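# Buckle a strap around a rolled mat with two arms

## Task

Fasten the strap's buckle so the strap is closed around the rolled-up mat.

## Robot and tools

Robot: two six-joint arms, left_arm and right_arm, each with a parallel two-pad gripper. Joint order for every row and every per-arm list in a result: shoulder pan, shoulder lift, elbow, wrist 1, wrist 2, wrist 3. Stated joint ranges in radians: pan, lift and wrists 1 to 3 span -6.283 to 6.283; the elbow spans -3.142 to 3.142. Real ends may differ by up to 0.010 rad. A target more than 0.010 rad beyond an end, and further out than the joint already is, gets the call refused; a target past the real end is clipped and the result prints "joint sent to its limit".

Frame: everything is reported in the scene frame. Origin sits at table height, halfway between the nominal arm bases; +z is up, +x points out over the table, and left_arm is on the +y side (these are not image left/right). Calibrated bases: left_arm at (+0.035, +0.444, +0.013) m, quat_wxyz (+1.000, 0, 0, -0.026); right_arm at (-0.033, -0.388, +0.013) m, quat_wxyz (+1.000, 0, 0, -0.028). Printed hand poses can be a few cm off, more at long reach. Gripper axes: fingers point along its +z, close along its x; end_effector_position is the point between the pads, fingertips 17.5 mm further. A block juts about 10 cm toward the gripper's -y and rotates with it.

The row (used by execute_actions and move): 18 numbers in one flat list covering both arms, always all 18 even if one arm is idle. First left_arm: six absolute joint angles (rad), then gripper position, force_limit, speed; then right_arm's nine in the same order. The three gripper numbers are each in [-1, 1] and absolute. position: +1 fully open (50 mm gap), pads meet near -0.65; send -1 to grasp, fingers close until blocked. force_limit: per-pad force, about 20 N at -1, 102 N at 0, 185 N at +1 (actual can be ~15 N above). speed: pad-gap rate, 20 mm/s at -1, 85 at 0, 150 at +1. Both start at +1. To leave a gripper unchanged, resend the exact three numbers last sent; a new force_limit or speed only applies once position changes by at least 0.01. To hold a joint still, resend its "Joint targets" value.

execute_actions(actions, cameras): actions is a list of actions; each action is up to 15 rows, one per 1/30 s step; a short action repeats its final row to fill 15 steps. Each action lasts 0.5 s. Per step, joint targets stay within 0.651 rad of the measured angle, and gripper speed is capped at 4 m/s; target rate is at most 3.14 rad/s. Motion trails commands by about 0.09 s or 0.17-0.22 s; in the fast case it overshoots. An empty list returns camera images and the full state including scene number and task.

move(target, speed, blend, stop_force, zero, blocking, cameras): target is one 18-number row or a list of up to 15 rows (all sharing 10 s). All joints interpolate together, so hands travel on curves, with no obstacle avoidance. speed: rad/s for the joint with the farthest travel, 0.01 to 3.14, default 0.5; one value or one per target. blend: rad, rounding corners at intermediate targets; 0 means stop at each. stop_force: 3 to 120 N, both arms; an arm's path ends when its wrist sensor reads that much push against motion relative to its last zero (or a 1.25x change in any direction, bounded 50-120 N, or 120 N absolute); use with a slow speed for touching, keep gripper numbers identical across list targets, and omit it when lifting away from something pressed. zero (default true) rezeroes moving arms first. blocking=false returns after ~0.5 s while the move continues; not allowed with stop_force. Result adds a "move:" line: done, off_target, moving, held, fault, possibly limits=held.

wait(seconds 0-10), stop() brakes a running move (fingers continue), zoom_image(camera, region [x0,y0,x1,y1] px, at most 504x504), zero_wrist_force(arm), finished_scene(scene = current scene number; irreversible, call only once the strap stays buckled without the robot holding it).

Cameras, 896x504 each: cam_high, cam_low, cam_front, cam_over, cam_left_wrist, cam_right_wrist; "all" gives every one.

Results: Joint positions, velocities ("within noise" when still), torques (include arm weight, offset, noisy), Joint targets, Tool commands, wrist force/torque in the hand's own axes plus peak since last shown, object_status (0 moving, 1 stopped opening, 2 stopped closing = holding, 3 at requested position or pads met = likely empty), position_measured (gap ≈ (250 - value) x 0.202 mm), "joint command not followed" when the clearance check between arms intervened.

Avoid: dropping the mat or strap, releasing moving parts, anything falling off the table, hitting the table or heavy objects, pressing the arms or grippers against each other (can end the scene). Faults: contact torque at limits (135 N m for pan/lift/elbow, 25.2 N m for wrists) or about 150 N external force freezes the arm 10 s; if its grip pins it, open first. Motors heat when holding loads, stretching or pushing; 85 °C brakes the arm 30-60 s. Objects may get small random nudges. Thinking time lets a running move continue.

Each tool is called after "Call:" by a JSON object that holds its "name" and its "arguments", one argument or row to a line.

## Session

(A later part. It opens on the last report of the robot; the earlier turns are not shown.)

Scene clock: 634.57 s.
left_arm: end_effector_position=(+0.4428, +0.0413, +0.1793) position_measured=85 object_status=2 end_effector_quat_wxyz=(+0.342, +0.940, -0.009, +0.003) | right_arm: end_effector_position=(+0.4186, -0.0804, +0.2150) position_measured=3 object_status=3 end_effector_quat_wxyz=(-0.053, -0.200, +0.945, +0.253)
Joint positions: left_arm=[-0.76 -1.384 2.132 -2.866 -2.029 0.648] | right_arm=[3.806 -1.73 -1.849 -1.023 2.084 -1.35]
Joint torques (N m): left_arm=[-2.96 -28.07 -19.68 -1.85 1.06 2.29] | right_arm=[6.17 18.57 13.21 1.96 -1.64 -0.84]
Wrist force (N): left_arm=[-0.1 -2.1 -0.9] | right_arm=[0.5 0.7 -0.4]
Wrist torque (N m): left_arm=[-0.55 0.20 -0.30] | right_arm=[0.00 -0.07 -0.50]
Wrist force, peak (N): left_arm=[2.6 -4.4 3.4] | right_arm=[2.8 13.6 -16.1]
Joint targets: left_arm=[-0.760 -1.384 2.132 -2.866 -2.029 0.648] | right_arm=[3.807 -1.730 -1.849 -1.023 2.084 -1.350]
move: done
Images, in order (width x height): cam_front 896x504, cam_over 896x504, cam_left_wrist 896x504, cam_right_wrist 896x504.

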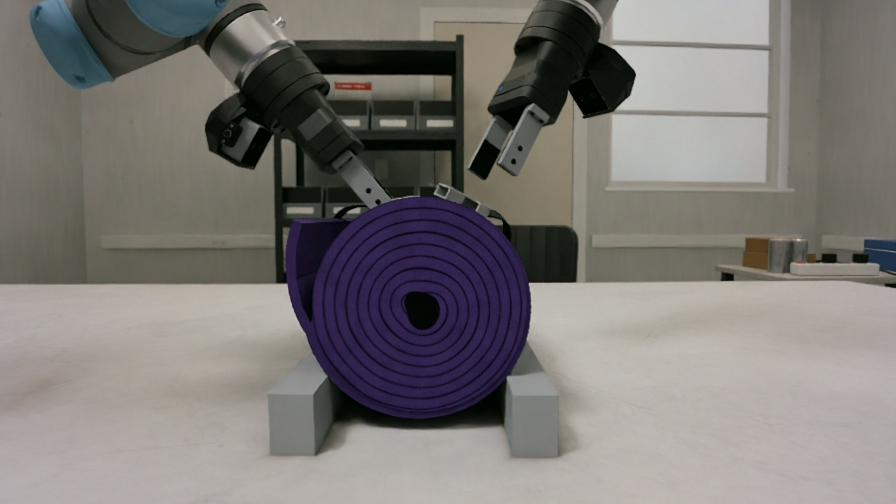

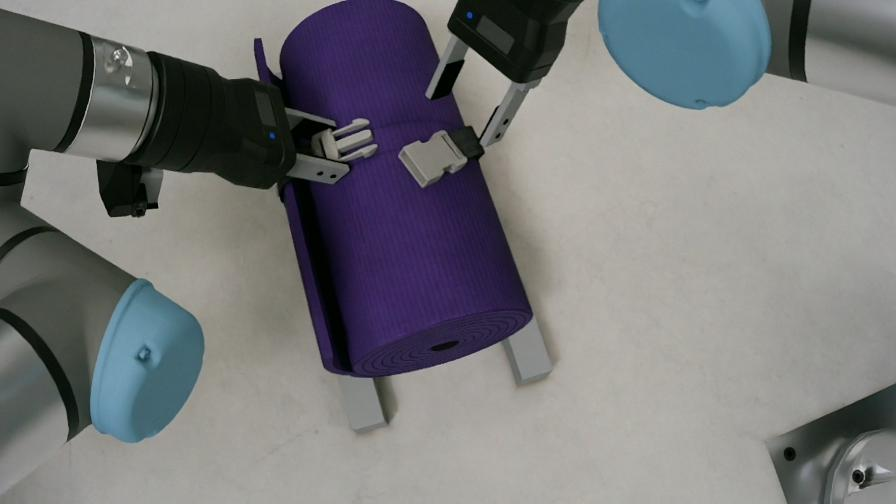

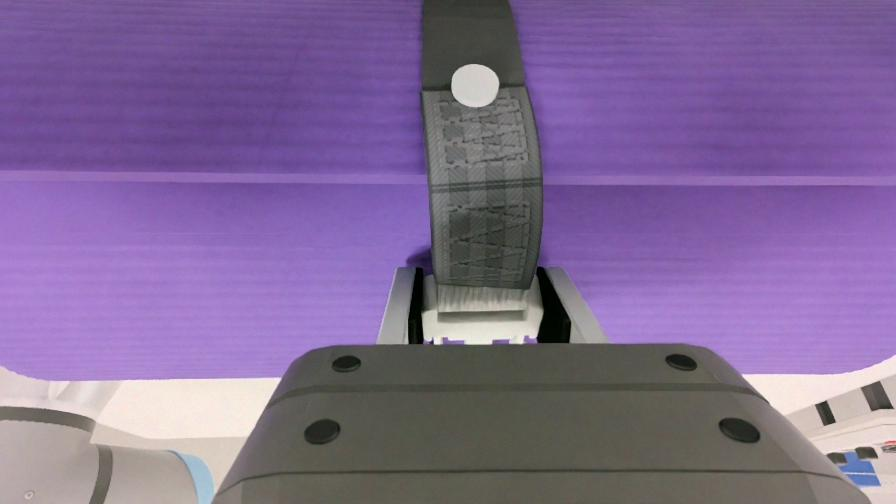

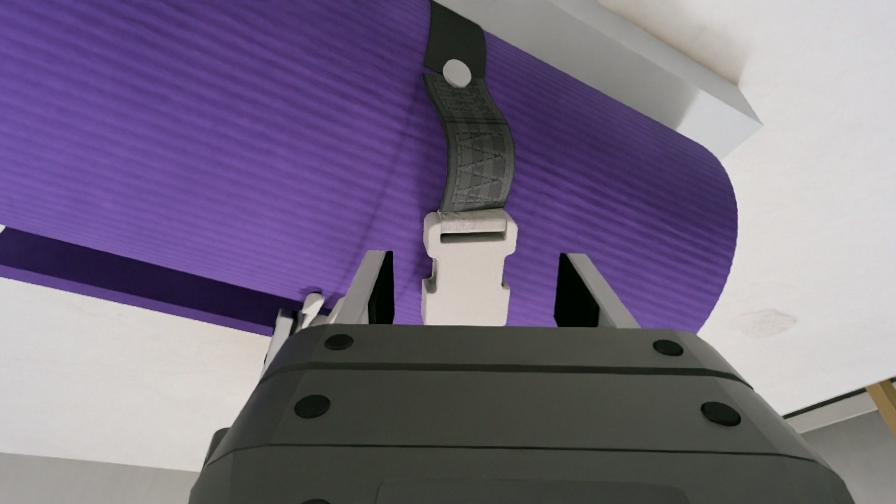

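Call:
{"name": "move", "arguments": {
  "target": [-0.7597,-1.3840,2.1323,-2.8660,-2.0291,0.6483,-1,-0.6,-0.9,3.8478,-1.7762,-1.9101,-0.8934,2.0789,-1.3031,1,-0.6,0],
  "speed": 0.07,
  "stop_force": 6,
  "cameras": ["cam_right_wrist","cam_front"]
}}

Call:
{"name": "zoom_image", "arguments": {
  "camera": "cam_right_wrist",
  "region": [330, 180, 630, 360]
}}

Call:
{"name": "zoom_image", "arguments": {
  "camera": "cam_front",
  "region": [340, 130, 590, 260]
}}

Scene clock: 655.03 s.
left_arm: end_effector_position=(+0.4428, +0.0413, +0.1793) position_measured=85 object_status=2 end_effector_quat_wxyz=(+0.342, +0.940, -0.009, +0.003) | right_arm: end_effector_position=(+0.4113, -0.0630, +0.1823) position_measured=3 object_status=3 end_effector_quat_wxyz=(-0.053, -0.200, +0.945, +0.253)
Joint positions: left_arm=[-0.76 -1.384 2.132 -2.866 -2.029 0.648] | right_arm=[3.842 -1.77 -1.901 -0.912 2.08 -1.31]
Joint torques (N m): left_arm=[4.28 -28.51 -14.96 -2.73 1.13 2.27] | right_arm=[-5.7 37.66 27.69 3.97 3.99 0.44]
Wrist force (N): left_arm=[-0.6 -2.0 0.1] | right_arm=[-0.9 -0.1 -5.4]
Wrist torque (N m): left_arm=[-0.56 0.18 -0.28] | right_arm=[0.00 -0.21 -0.44]
Wrist force, peak (N): left_arm=[-1.5 -2.2 -1.8] | right_arm=[0.4 -0.8 -19.4]
Joint targets: left_arm=[-0.760 -1.384 2.132 -2.866 -2.029 0.648] | right_arm=[3.842 -1.770 -1.901 -0.912 2.080 -1.310]
move: contact (right_arm); right_arm: the wrist 1 is farthest, 0.019 rad from its target
Images, in order (width x height): cam_front 896x504, cam_right_wrist 896x504.

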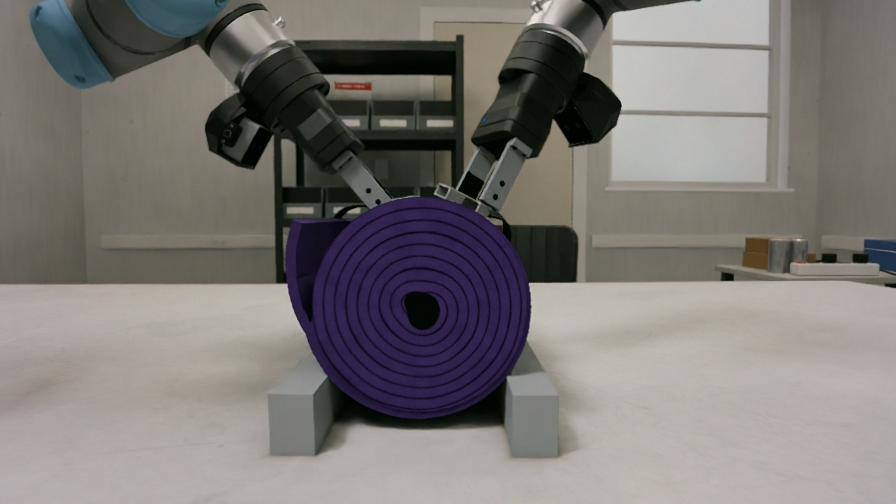

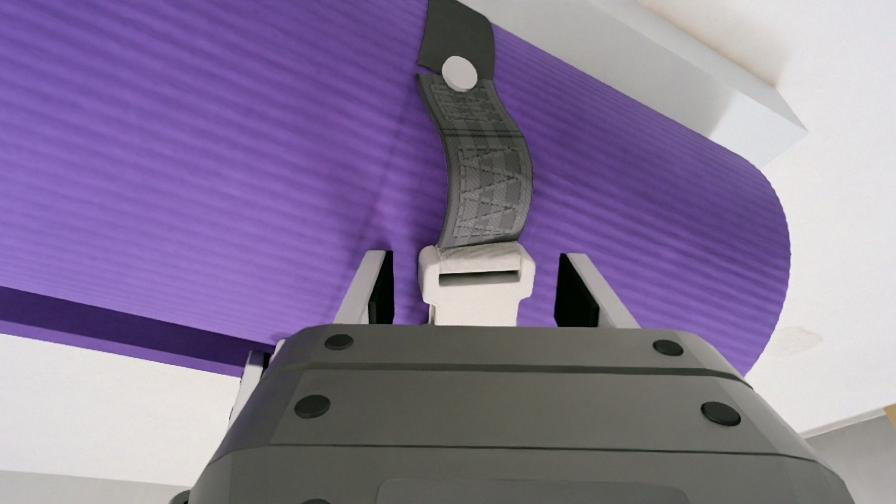

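Scaled by 1.680.

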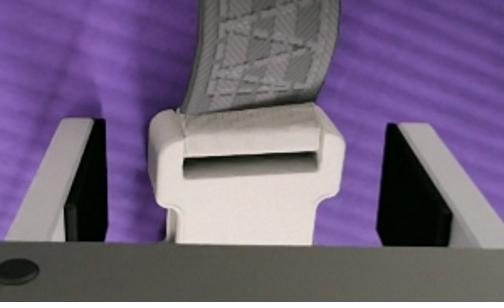

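Scaled by 2.016.

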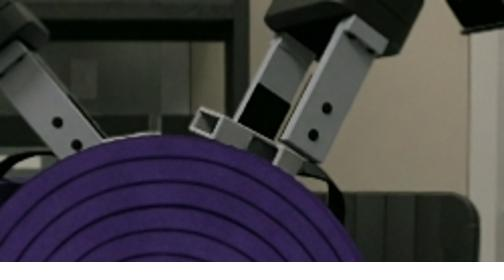

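Call:
{"name": "move", "arguments": {
  "target": [
    [-0.7597,-1.3840,2.1323,-2.8660,-2.0291,0.6483,-1,-0.6,-0.9,3.824,-1.750,-1.875,-0.968,2.082,-1.330,1,-0.6,0],
    [-0.7597,-1.3840,2.1323,-2.8660,-2.0291,0.6483,-1,-0.6,-0.9,3.8797,-1.6535,-2.0571,-0.6527,1.9694,-1.2015,1,-0.6,0]
  ],
  "speed": [0.08,0.2],
  "blend": [0.01,0],
  "cameras": ["cam_right_wrist"]
}}

Call:
{"name": "zoom_image", "arguments": {
  "camera": "cam_right_wrist",
  "region": [330, 180, 630, 360]
}}

Scene clock: 684.20 s.
left_arm: end_effector_position=(+0.4428, +0.0413, +0.1793) position_measured=85 object_status=2 end_effector_quat_wxyz=(+0.342, +0.940, -0.009, +0.003) | right_arm: end_effector_position=(+0.4073, -0.0724, +0.1972) position_measured=3 object_status=3 end_effector_quat_wxyz=(+0.049, -0.184, +0.948, +0.254)
Joint positions: left_arm=[-0.76 -1.384 2.132 -2.866 -2.029 0.648] | right_arm=[3.88 -1.653 -2.057 -0.653 1.969 -1.201]
Joint torques (N m): left_arm=[8.59 -29.04 -12.61 -3.15 1.21 2.23] | right_arm=[-7.74 14.35 29.89 3.48 3.36 -1.32]
Wrist force (N): left_arm=[-0.2 -1.9 0.2] | right_arm=[0.5 0.9 -0.5]
Wrist torque (N m): left_arm=[-0.57 0.18 -0.29] | right_arm=[0.01 -0.08 -0.37]
Wrist force, peak (N): left_arm=[-0.6 -2.3 -0.1] | right_arm=[-0.3 1.2 -6.6]
Joint targets: left_arm=[-0.760 -1.384 2.132 -2.866 -2.029 0.648] | right_arm=[3.880 -1.653 -2.057 -0.653 1.969 -1.202]
move: done
Images, in order (width x height): cam_right_wrist 896x504.

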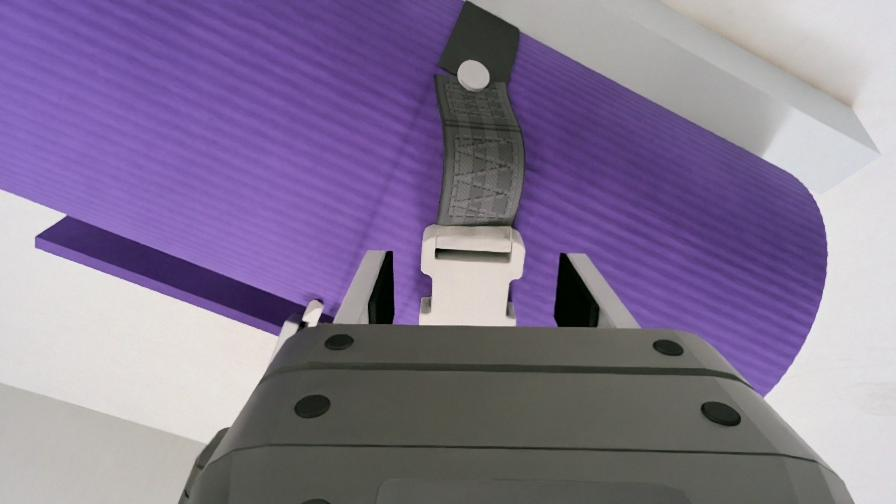

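Scaled by 1.680.

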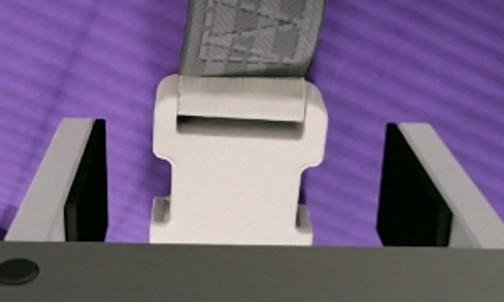

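Call:
{"name": "move", "arguments": {
  "target": [-0.7597,-1.3840,2.1323,-2.8660,-2.0291,0.6483,-1,-0.6,-0.9,3.8964,-1.6900,-2.0709,-0.5959,1.9637,-1.1845,1,-0.6,0],
  "speed": 0.05,
  "stop_force": 6,
  "cameras": ["cam_right_wrist","cam_front"]
}}

Call:
{"name": "zoom_image", "arguments": {
  "camera": "cam_right_wrist",
  "region": [330, 180, 630, 360]
}}

Call:
{"name": "zoom_image", "arguments": {
  "camera": "cam_front",
  "region": [340, 130, 590, 260]
}}

Scene clock: 691.43 s.
left_arm: end_effector_position=(+0.4428, +0.0413, +0.1793) position_measured=85 object_status=2 end_effector_quat_wxyz=(+0.342, +0.940, -0.009, +0.003) | right_arm: end_effector_position=(+0.4073, -0.0624, +0.1798) position_measured=3 object_status=3 end_effector_quat_wxyz=(+0.049, -0.184, +0.948, +0.254)
Joint positions: left_arm=[-0.76 -1.384 2.132 -2.866 -2.029 0.648] | right_arm=[3.896 -1.69 -2.071 -0.596 1.964 -1.185]
Joint torques (N m): left_arm=[8.75 -28.51 -12.44 -3.94 1.2 2.02] | right_arm=[-7.76 35.68 29.28 2.37 2 -0.86]
Wrist force (N): left_arm=[-0.5 -1.7 0.0] | right_arm=[0.5 0.6 -0.2]
Wrist torque (N m): left_arm=[-0.55 0.22 -0.29] | right_arm=[-0.02 -0.07 -0.39]
Wrist force, peak (N): left_arm=[-0.3 -2.1 0.1] | right_arm=[0.2 1.2 -1.0]
Joint targets: left_arm=[-0.760 -1.384 2.132 -2.866 -2.029 0.648] | right_arm=[3.896 -1.690 -2.071 -0.596 1.964 -1.185]
move: done
Images, in order (width x height): cam_front 896x504, cam_right_wrist 896x504.

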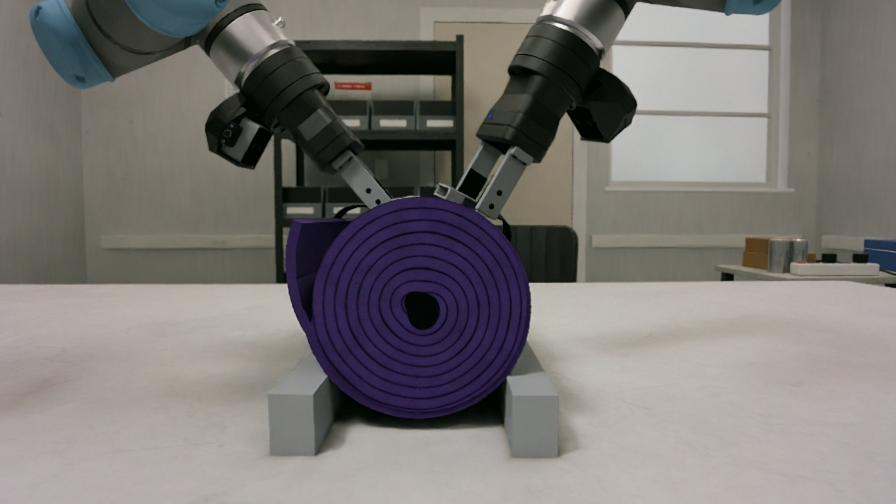

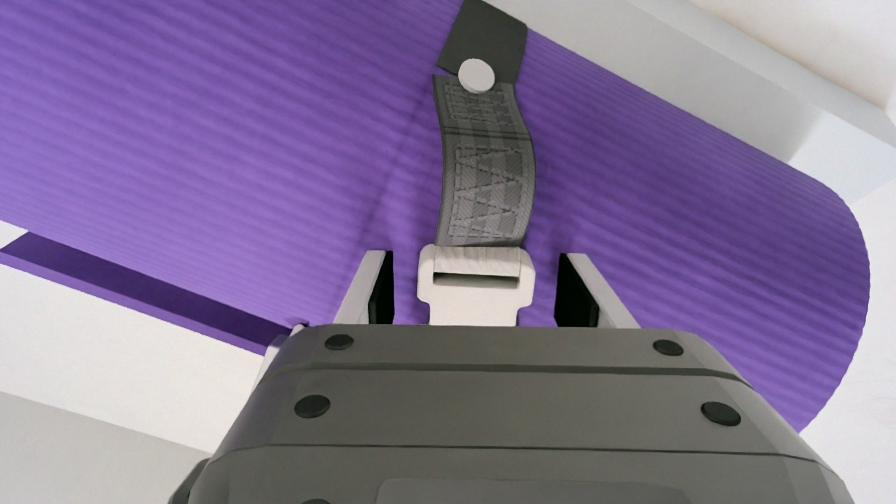

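Scaled by 1.680.

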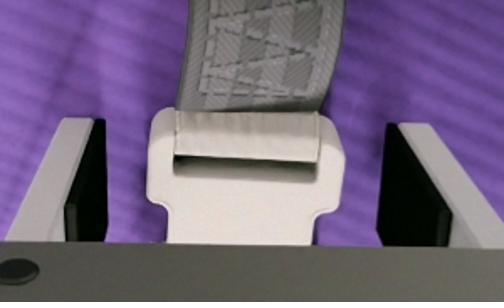

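Scaled by 2.016.

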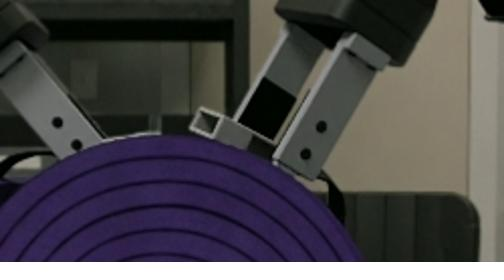

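Call:
{"name": "move", "arguments": {
  "target": [-0.7597,-1.3840,2.1323,-2.8660,-2.0291,0.6483,-1,-0.6,-0.9,3.8964,-1.6900,-2.0709,-0.5959,1.9637,-1.1845,-1,-0.5,-0.9],
  "speed": 0.05,
  "cameras": ["cam_right_wrist","cam_over","cam_front"]
}}

Call:
{"name": "zoom_image", "arguments": {
  "camera": "cam_right_wrist",
  "region": [330, 180, 630, 360]
}}

Call:
{"name": "zoom_image", "arguments": {
  "camera": "cam_front",
  "region": [340, 130, 590, 260]
}}

Call:
{"name": "zoom_image", "arguments": {
  "camera": "cam_over",
  "region": [260, 80, 520, 220]
}}

Scene clock: 696.97 s.
left_arm: end_effector_position=(+0.4428, +0.0413, +0.1793) position_measured=85 object_status=2 end_effector_quat_wxyz=(+0.342, +0.940, -0.009, +0.003) | right_arm: end_effector_position=(+0.4073, -0.0624, +0.1799) position_measured=86 object_status=2 end_effector_quat_wxyz=(+0.049, -0.184, +0.948, +0.254)
Joint positions: left_arm=[-0.76 -1.384 2.132 -2.866 -2.029 0.648] | right_arm=[3.896 -1.69 -2.071 -0.596 1.964 -1.185]
Joint torques (N m): left_arm=[9.08 -29.52 -12.37 -4.35 1.19 2.07] | right_arm=[-7.74 35.58 29.33 2.55 2.95 -0.69]
Wrist force (N): left_arm=[-0.9 -1.1 -0.6] | right_arm=[0.5 0.7 -0.7]
Wrist torque (N m): left_arm=[-0.54 0.21 -0.29] | right_arm=[-0.02 -0.07 -0.39]
Wrist force, peak (N): left_arm=[-0.2 -1.9 0.2] | right_arm=[0.5 0.9 -0.7]
Joint targets: left_arm=[-0.760 -1.384 2.132 -2.866 -2.029 0.648] | right_arm=[3.896 -1.690 -2.071 -0.596 1.964 -1.185]
move: done
Images, in order (width x height): cam_front 896x504, cam_over 896x504, cam_right_wrist 896x504.

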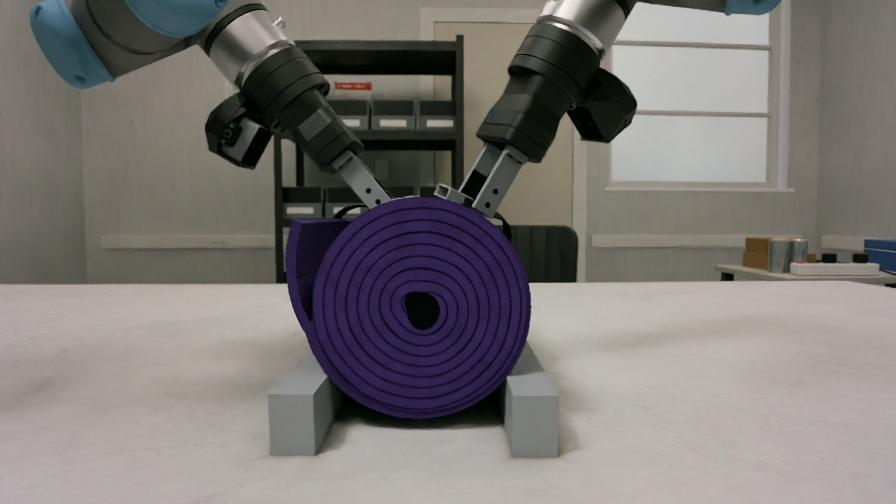

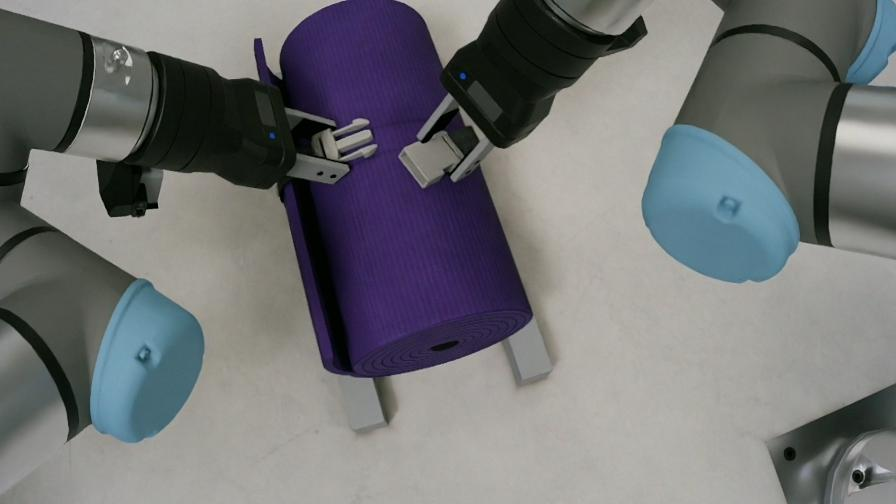

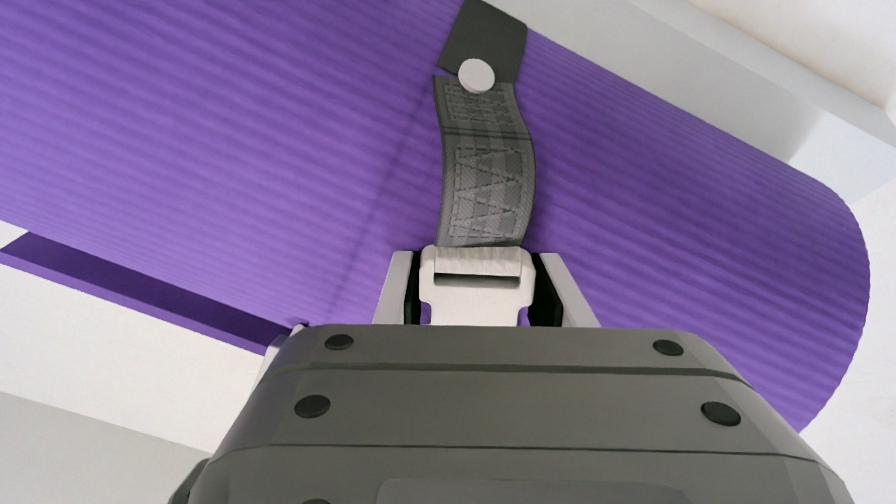

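Scaled by 1.680.

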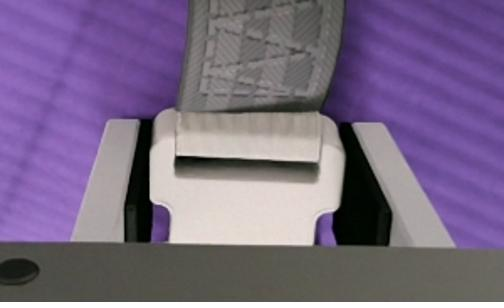

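Scaled by 2.016.

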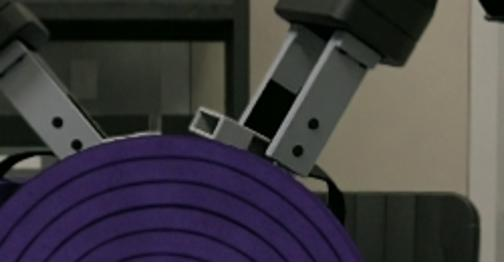

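Scaled by 1.938.

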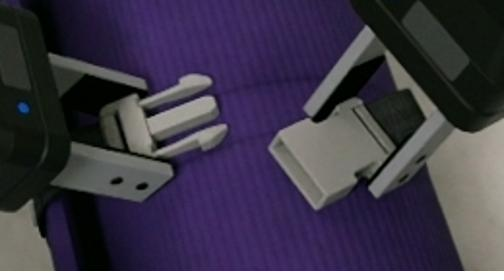

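Call:
{"name": "move", "arguments": {
  "target": [
    [-0.7597,-1.3840,2.1323,-2.8660,-2.0291,0.6483,-1,-0.6,-0.9,3.8797,-1.6535,-2.0571,-0.6527,1.9694,-1.2015,-1,-0.5,-0.9],
    [-0.7597,-1.3840,2.1323,-2.8660,-2.0291,0.6483,-1,-0.6,-0.9,3.9431,-1.7342,-1.8723,-0.8971,1.7832,-0.7830,-1,-0.5,-0.9]
  ],
  "speed": 0.15,
  "blend": [0.02,0],
  "stop_force": 25,
  "cameras": ["cam_right_wrist","cam_over","cam_front"]
}}

Call:
{"name": "zoom_image", "arguments": {
  "camera": "cam_front",
  "region": [300, 130, 550, 260]
}}

Call:
{"name": "zoom_image", "arguments": {
  "camera": "cam_over",
  "region": [260, 80, 520, 220]
}}

Scene clock: 715.73 s.
left_arm: end_effector_position=(+0.4428, +0.0413, +0.1793) position_measured=85 object_status=2 end_effector_quat_wxyz=(+0.342, +0.940, -0.009, +0.003) | right_arm: end_effector_position=(+0.4388, -0.0594, +0.1916) position_measured=86 object_status=2 end_effector_quat_wxyz=(+0.002, +0.010, +0.989, +0.148)
Joint positions: left_arm=[-0.76 -1.384 2.132 -2.866 -2.029 0.648] | right_arm=[3.943 -1.734 -1.872 -0.897 1.783 -0.783]
Joint torques (N m): left_arm=[8.81 -29.06 -13.49 -4.76 1.17 1.84] | right_arm=[-7.68 39.7 13.17 4.02 3.04 0.88]
Wrist force (N): left_arm=[-1.2 -0.8 -1.0] | right_arm=[0.7 0.6 -0.6]
Wrist torque (N m): left_arm=[-0.53 0.22 -0.29] | right_arm=[-0.03 -0.08 -0.30]
Wrist force, peak (N): left_arm=[-0.3 -2.1 0.1] | right_arm=[1.1 0.9 -0.5]
Joint targets: left_arm=[-0.760 -1.384 2.132 -2.866 -2.029 0.648] | right_arm=[3.943 -1.734 -1.872 -0.897 1.783 -0.783]
move: done
Images, in order (width x height): cam_front 896x504, cam_over 896x504, cam_right_wrist 896x504.

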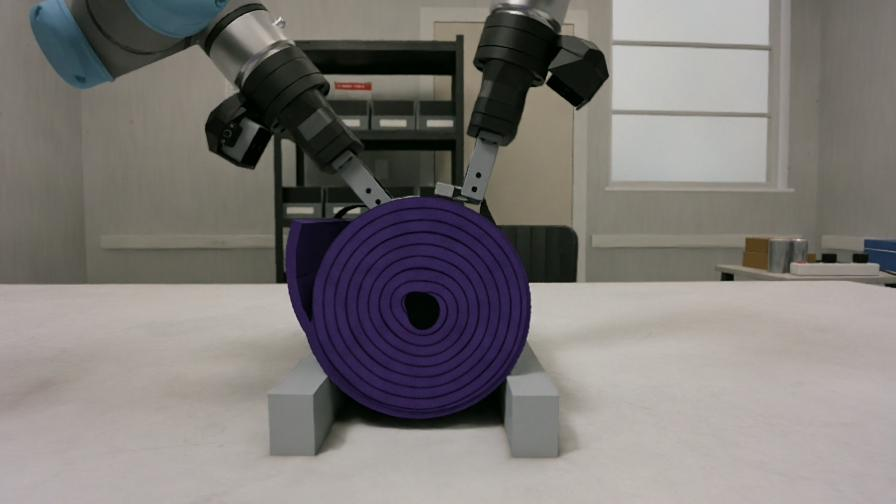

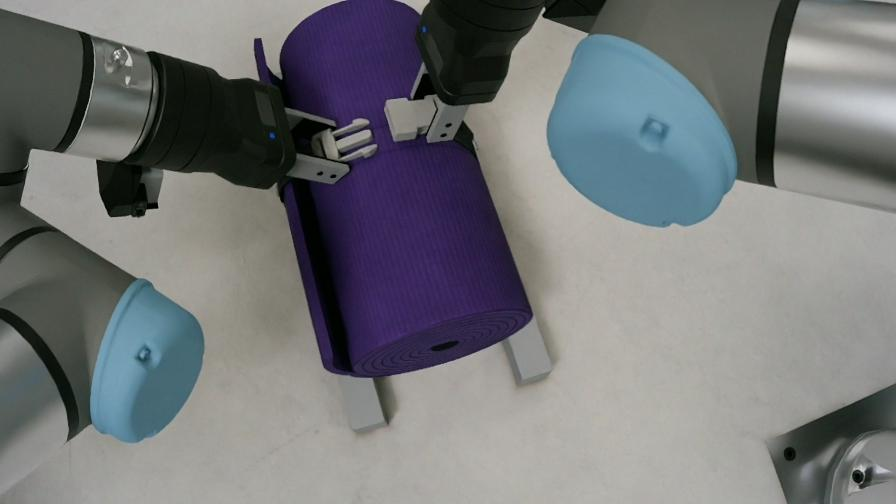

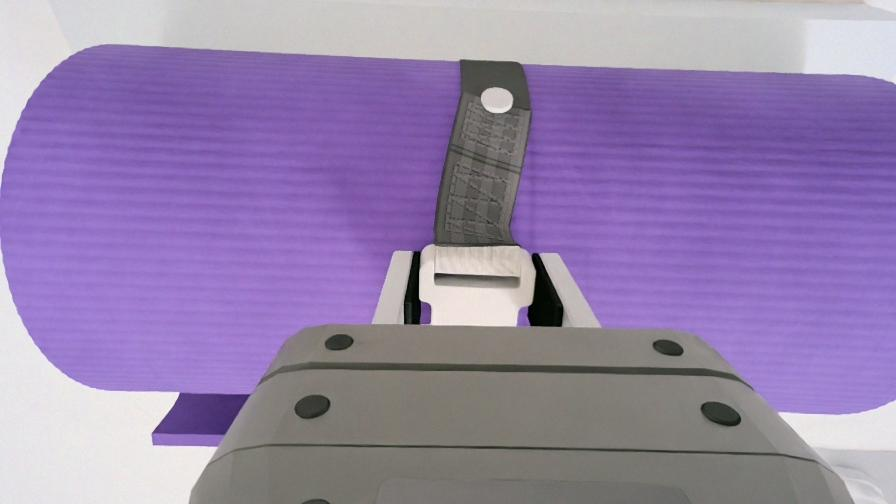

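Scaled by 2.016.

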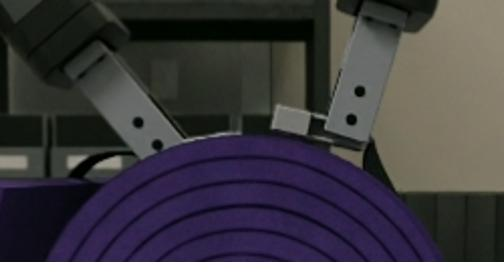

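Scaled by 1.938.

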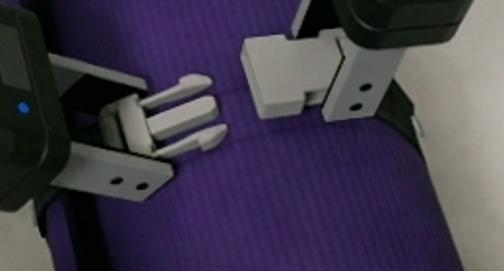

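Call:
{"name": "move", "arguments": {
  "target": [-0.8739,-1.4557,1.8947,-2.2495,-1.7475,0.6434,-1,-0.6,-0.9,3.9431,-1.7342,-1.8723,-0.8971,1.7832,-0.7830,-1,-0.5,-0.9],
  "speed": 0.15,
  "stop_force": 25,
  "cameras": ["cam_left_wrist","cam_over","cam_front","cam_high"]
}}

Call:
{"name": "zoom_image", "arguments": {
  "camera": "cam_front",
  "region": [320, 140, 520, 240]
}}

Call:
{"name": "zoom_image", "arguments": {
  "camera": "cam_over",
  "region": [280, 80, 480, 200]
}}

Scene clock: 738.30 s.
left_arm: end_effector_position=(+0.4428, +0.0479, +0.2066) position_measured=85 object_status=2 end_effector_quat_wxyz=(+0.148, +0.989, -0.010, +0.001) | right_arm: end_effector_position=(+0.4388, -0.0594, +0.1916) position_measured=86 object_status=2 end_effector_quat_wxyz=(+0.002, +0.010, +0.989, +0.148)
Joint positions: left_arm=[-0.874 -1.456 1.895 -2.25 -1.748 0.643] | right_arm=[3.943 -1.734 -1.872 -0.897 1.783 -0.783]
Joint torques (N m): left_arm=[11.5 -26.03 -17.25 -5.56 -2.17 -1.74] | right_arm=[-7.5 39.35 13.46 2.57 2.74 1]
Wrist force (N): left_arm=[-1.4 -3.9 3.8] | right_arm=[0.5 0.3 -0.2]
Wrist torque (N m): left_arm=[-0.35 0.08 -0.21] | right_arm=[-0.04 -0.08 -0.30]
Wrist force, peak (N): left_arm=[-5.6 -0.3 -8.8] | right_arm=[0.9 0.9 -0.5]
Joint targets: left_arm=[-0.874 -1.456 1.895 -2.250 -1.747 0.643] | right_arm=[3.943 -1.734 -1.872 -0.897 1.783 -0.783]
move: done
Images, in order (width x height): cam_high 896x504, cam_front 896x504, cam_over 896x504, cam_left_wrist 896x504.

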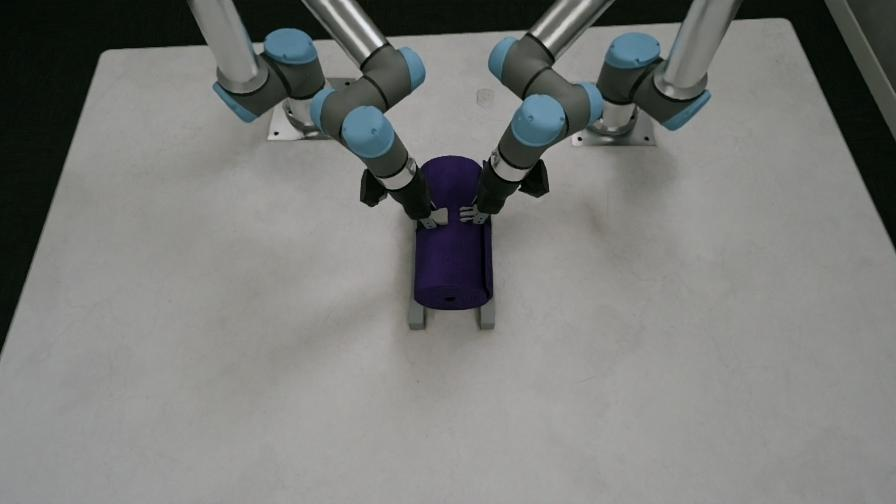

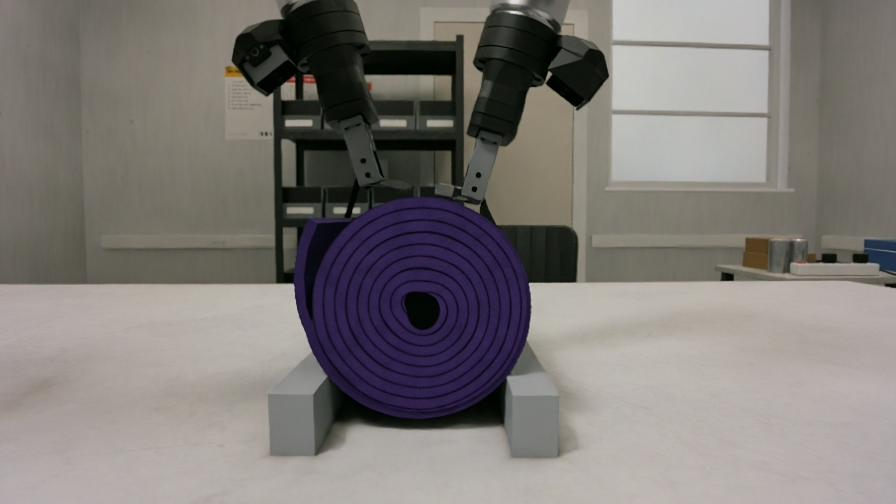

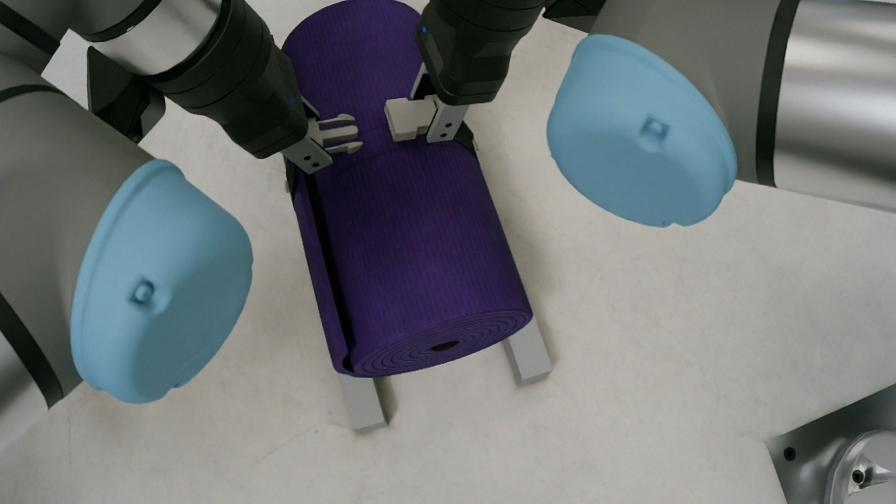

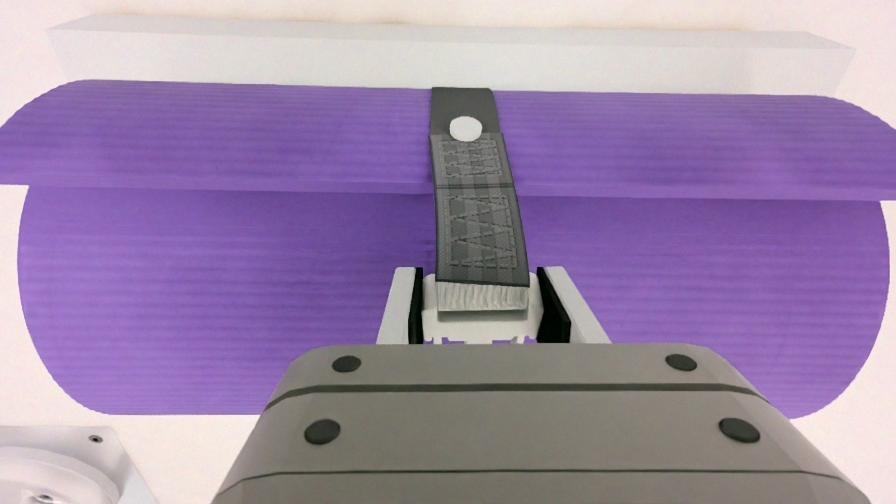

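Scaled by 2.520.

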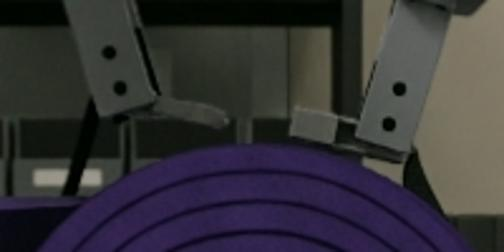

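Scaled by 2.520.

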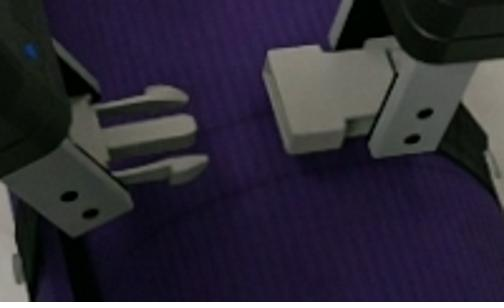

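Call:
{"name": "move", "arguments": {
  "target": [-0.8835,-1.4475,1.8777,-2.2423,-1.7452,0.6339,-1,-0.6,-0.9,3.9355,-1.7439,-1.8572,-0.9150,1.7948,-0.8407,-1,-0.5,-0.9],
  "speed": 0.1,
  "stop_force": 20,
  "cameras": ["cam_over","cam_front"]
}}

Call:
{"name": "zoom_image", "arguments": {
  "camera": "cam_front",
  "region": [360, 150, 480, 220]
}}

Call:
{"name": "zoom_image", "arguments": {
  "camera": "cam_over",
  "region": [300, 80, 460, 180]
}}

Scene clock: 769.00 s.
left_arm: end_effector_position=(+0.4426, +0.0401, +0.2094) position_measured=85 object_status=2 end_effector_quat_wxyz=(+0.148, +0.989, -0.010, +0.001) | right_arm: end_effector_position=(+0.4409, -0.0594, +0.1916) position_measured=86 object_status=2 end_effector_quat_wxyz=(-0.002, -0.014, +0.989, +0.148)
Joint positions: left_arm=[-0.884 -1.447 1.878 -2.242 -1.745 0.634] | right_arm=[3.935 -1.744 -1.857 -0.915 1.795 -0.841]
Joint torques (N m): left_arm=[10 -40.75 -18.49 -6.29 -1.42 2.35] | right_arm=[6.92 40.22 13.97 5.02 -2.36 0.63]
Wrist force (N): left_arm=[-1.5 -4.6 4.7] | right_arm=[0.7 0.5 0.1]
Wrist torque (N m): left_arm=[-0.35 0.08 -0.21] | right_arm=[0.01 -0.10 -0.34]
Wrist force, peak (N): left_arm=[-1.4 -4.6 4.9] | right_arm=[1.0 0.5 -0.7]
Joint targets: left_arm=[-0.883 -1.448 1.878 -2.242 -1.745 0.634] | right_arm=[3.936 -1.744 -1.857 -0.915 1.795 -0.841]
move: done
Images, in order (width x height): cam_front 896x504, cam_over 896x504.

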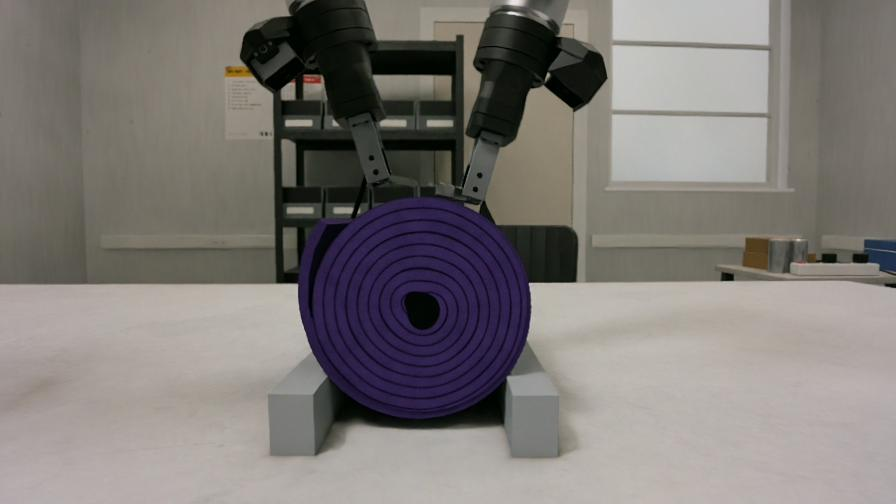

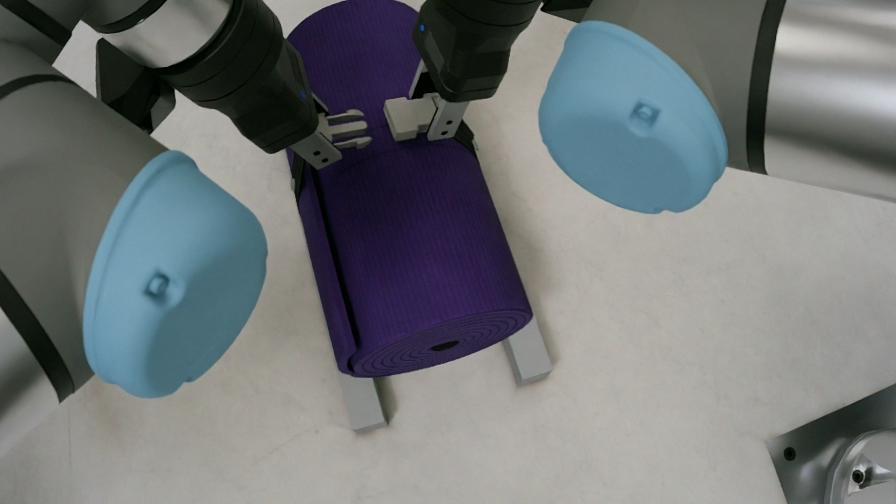

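Scaled by 4.200.

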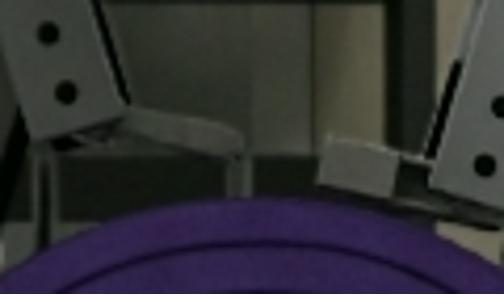

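Scaled by 3.150.

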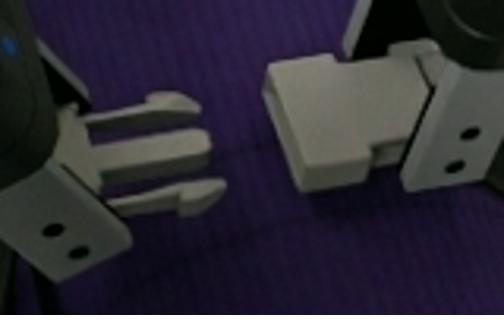

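Call:
{"name": "zoom_image", "arguments": {
  "camera": "cam_over",
  "region": [330, 85, 420, 155]
}}

Call:
{"name": "zoom_image", "arguments": {
  "camera": "cam_front",
  "region": [385, 165, 475, 215]
}}

Scaled by 5.600.

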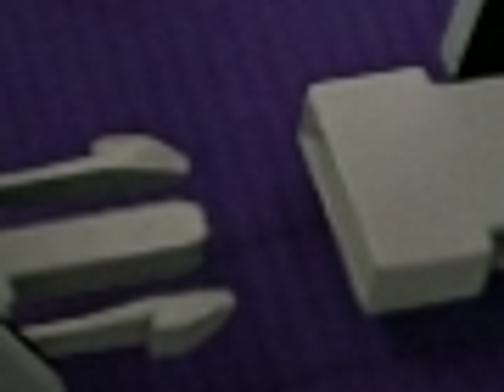

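Scaled by 5.600.

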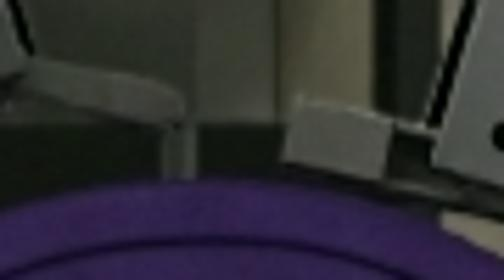

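Call:
{"name": "move", "arguments": {
  "target": [
    [-0.8819,-1.4458,1.8756,-2.2417,-1.7456,0.6355,-1,-0.6,-0.9,3.9355,-1.7439,-1.8572,-0.9150,1.7948,-0.8407,-1,-0.5,-0.9],
    [-0.8994,-1.4214,1.8565,-2.2499,-1.7414,0.6185,-1,-0.6,-0.9,3.9355,-1.7439,-1.8572,-0.9150,1.7948,-0.8407,-1,-0.5,-0.9]
  ],
  "speed": 0.03,
  "stop_force": 8,
  "cameras": ["cam_over","cam_front"]
}}

Call:
{"name": "zoom_image", "arguments": {
  "camera": "cam_over",
  "region": [330, 85, 420, 155]
}}

Call:
{"name": "zoom_image", "arguments": {
  "camera": "cam_front",
  "region": [385, 165, 475, 215]
}}

Scene clock: 808.97 s.
left_arm: end_effector_position=(+0.4432, +0.0254, +0.2065) position_measured=85 object_status=2 end_effector_quat_wxyz=(+0.148, +0.989, -0.010, +0.001) | right_arm: end_effector_position=(+0.4409, -0.0594, +0.1916) position_measured=86 object_status=2 end_effector_quat_wxyz=(-0.002, -0.014, +0.989, +0.148)
Joint positions: left_arm=[-0.899 -1.421 1.856 -2.25 -1.741 0.619] | right_arm=[3.936 -1.744 -1.857 -0.915 1.795 -0.841]
Joint torques (N m): left_arm=[9.79 -44.05 -19.25 -2.09 -2.3 2.39] | right_arm=[7.02 40.14 13.85 4.83 -2.19 -0.43]
Wrist force (N): left_arm=[-1.4 -5.1 4.7] | right_arm=[0.8 0.2 0.1]
Wrist torque (N m): left_arm=[-0.34 0.06 -0.22] | right_arm=[-0.04 -0.11 -0.34]
Wrist force, peak (N): left_arm=[-1.5 -5.3 4.8] | right_arm=[1.2 0.5 -0.5]
Joint targets: left_arm=[-0.899 -1.421 1.857 -2.250 -1.741 0.619] | right_arm=[3.936 -1.744 -1.857 -0.915 1.795 -0.841]
move: done
Images, in order (width x height): cam_front 896x504, cam_over 896x504.

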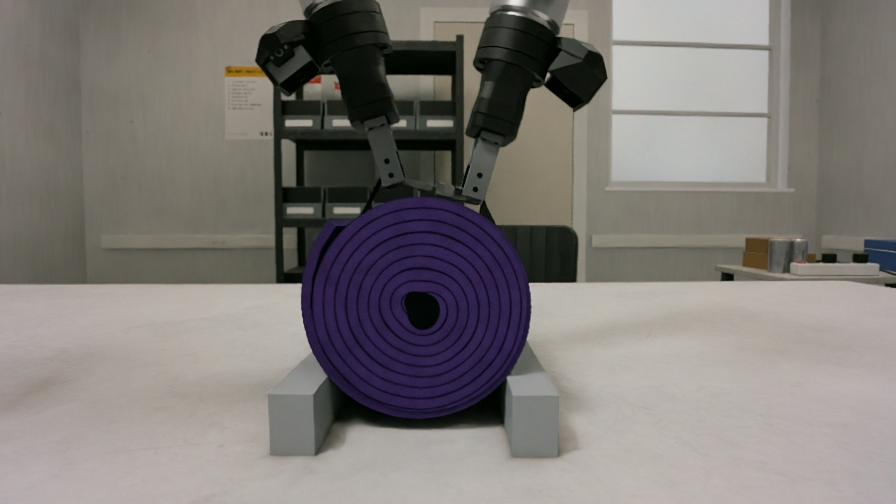

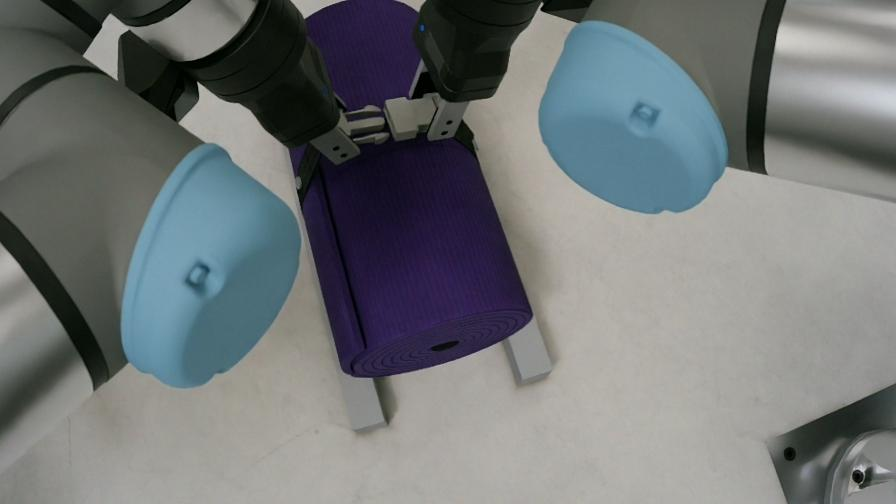

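Scaled by 5.600.

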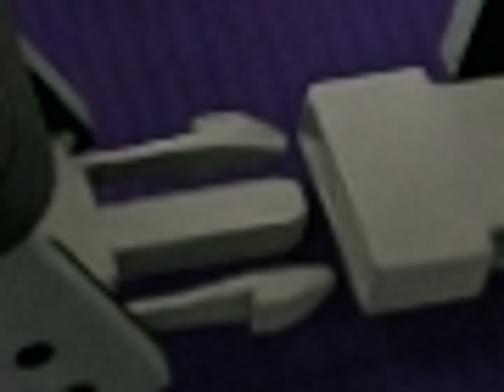

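Scaled by 5.600.

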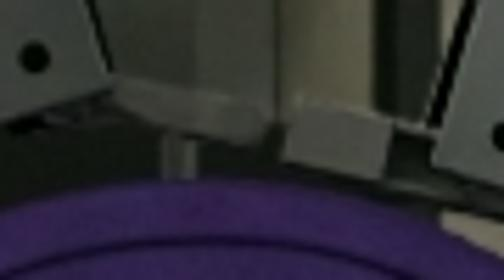

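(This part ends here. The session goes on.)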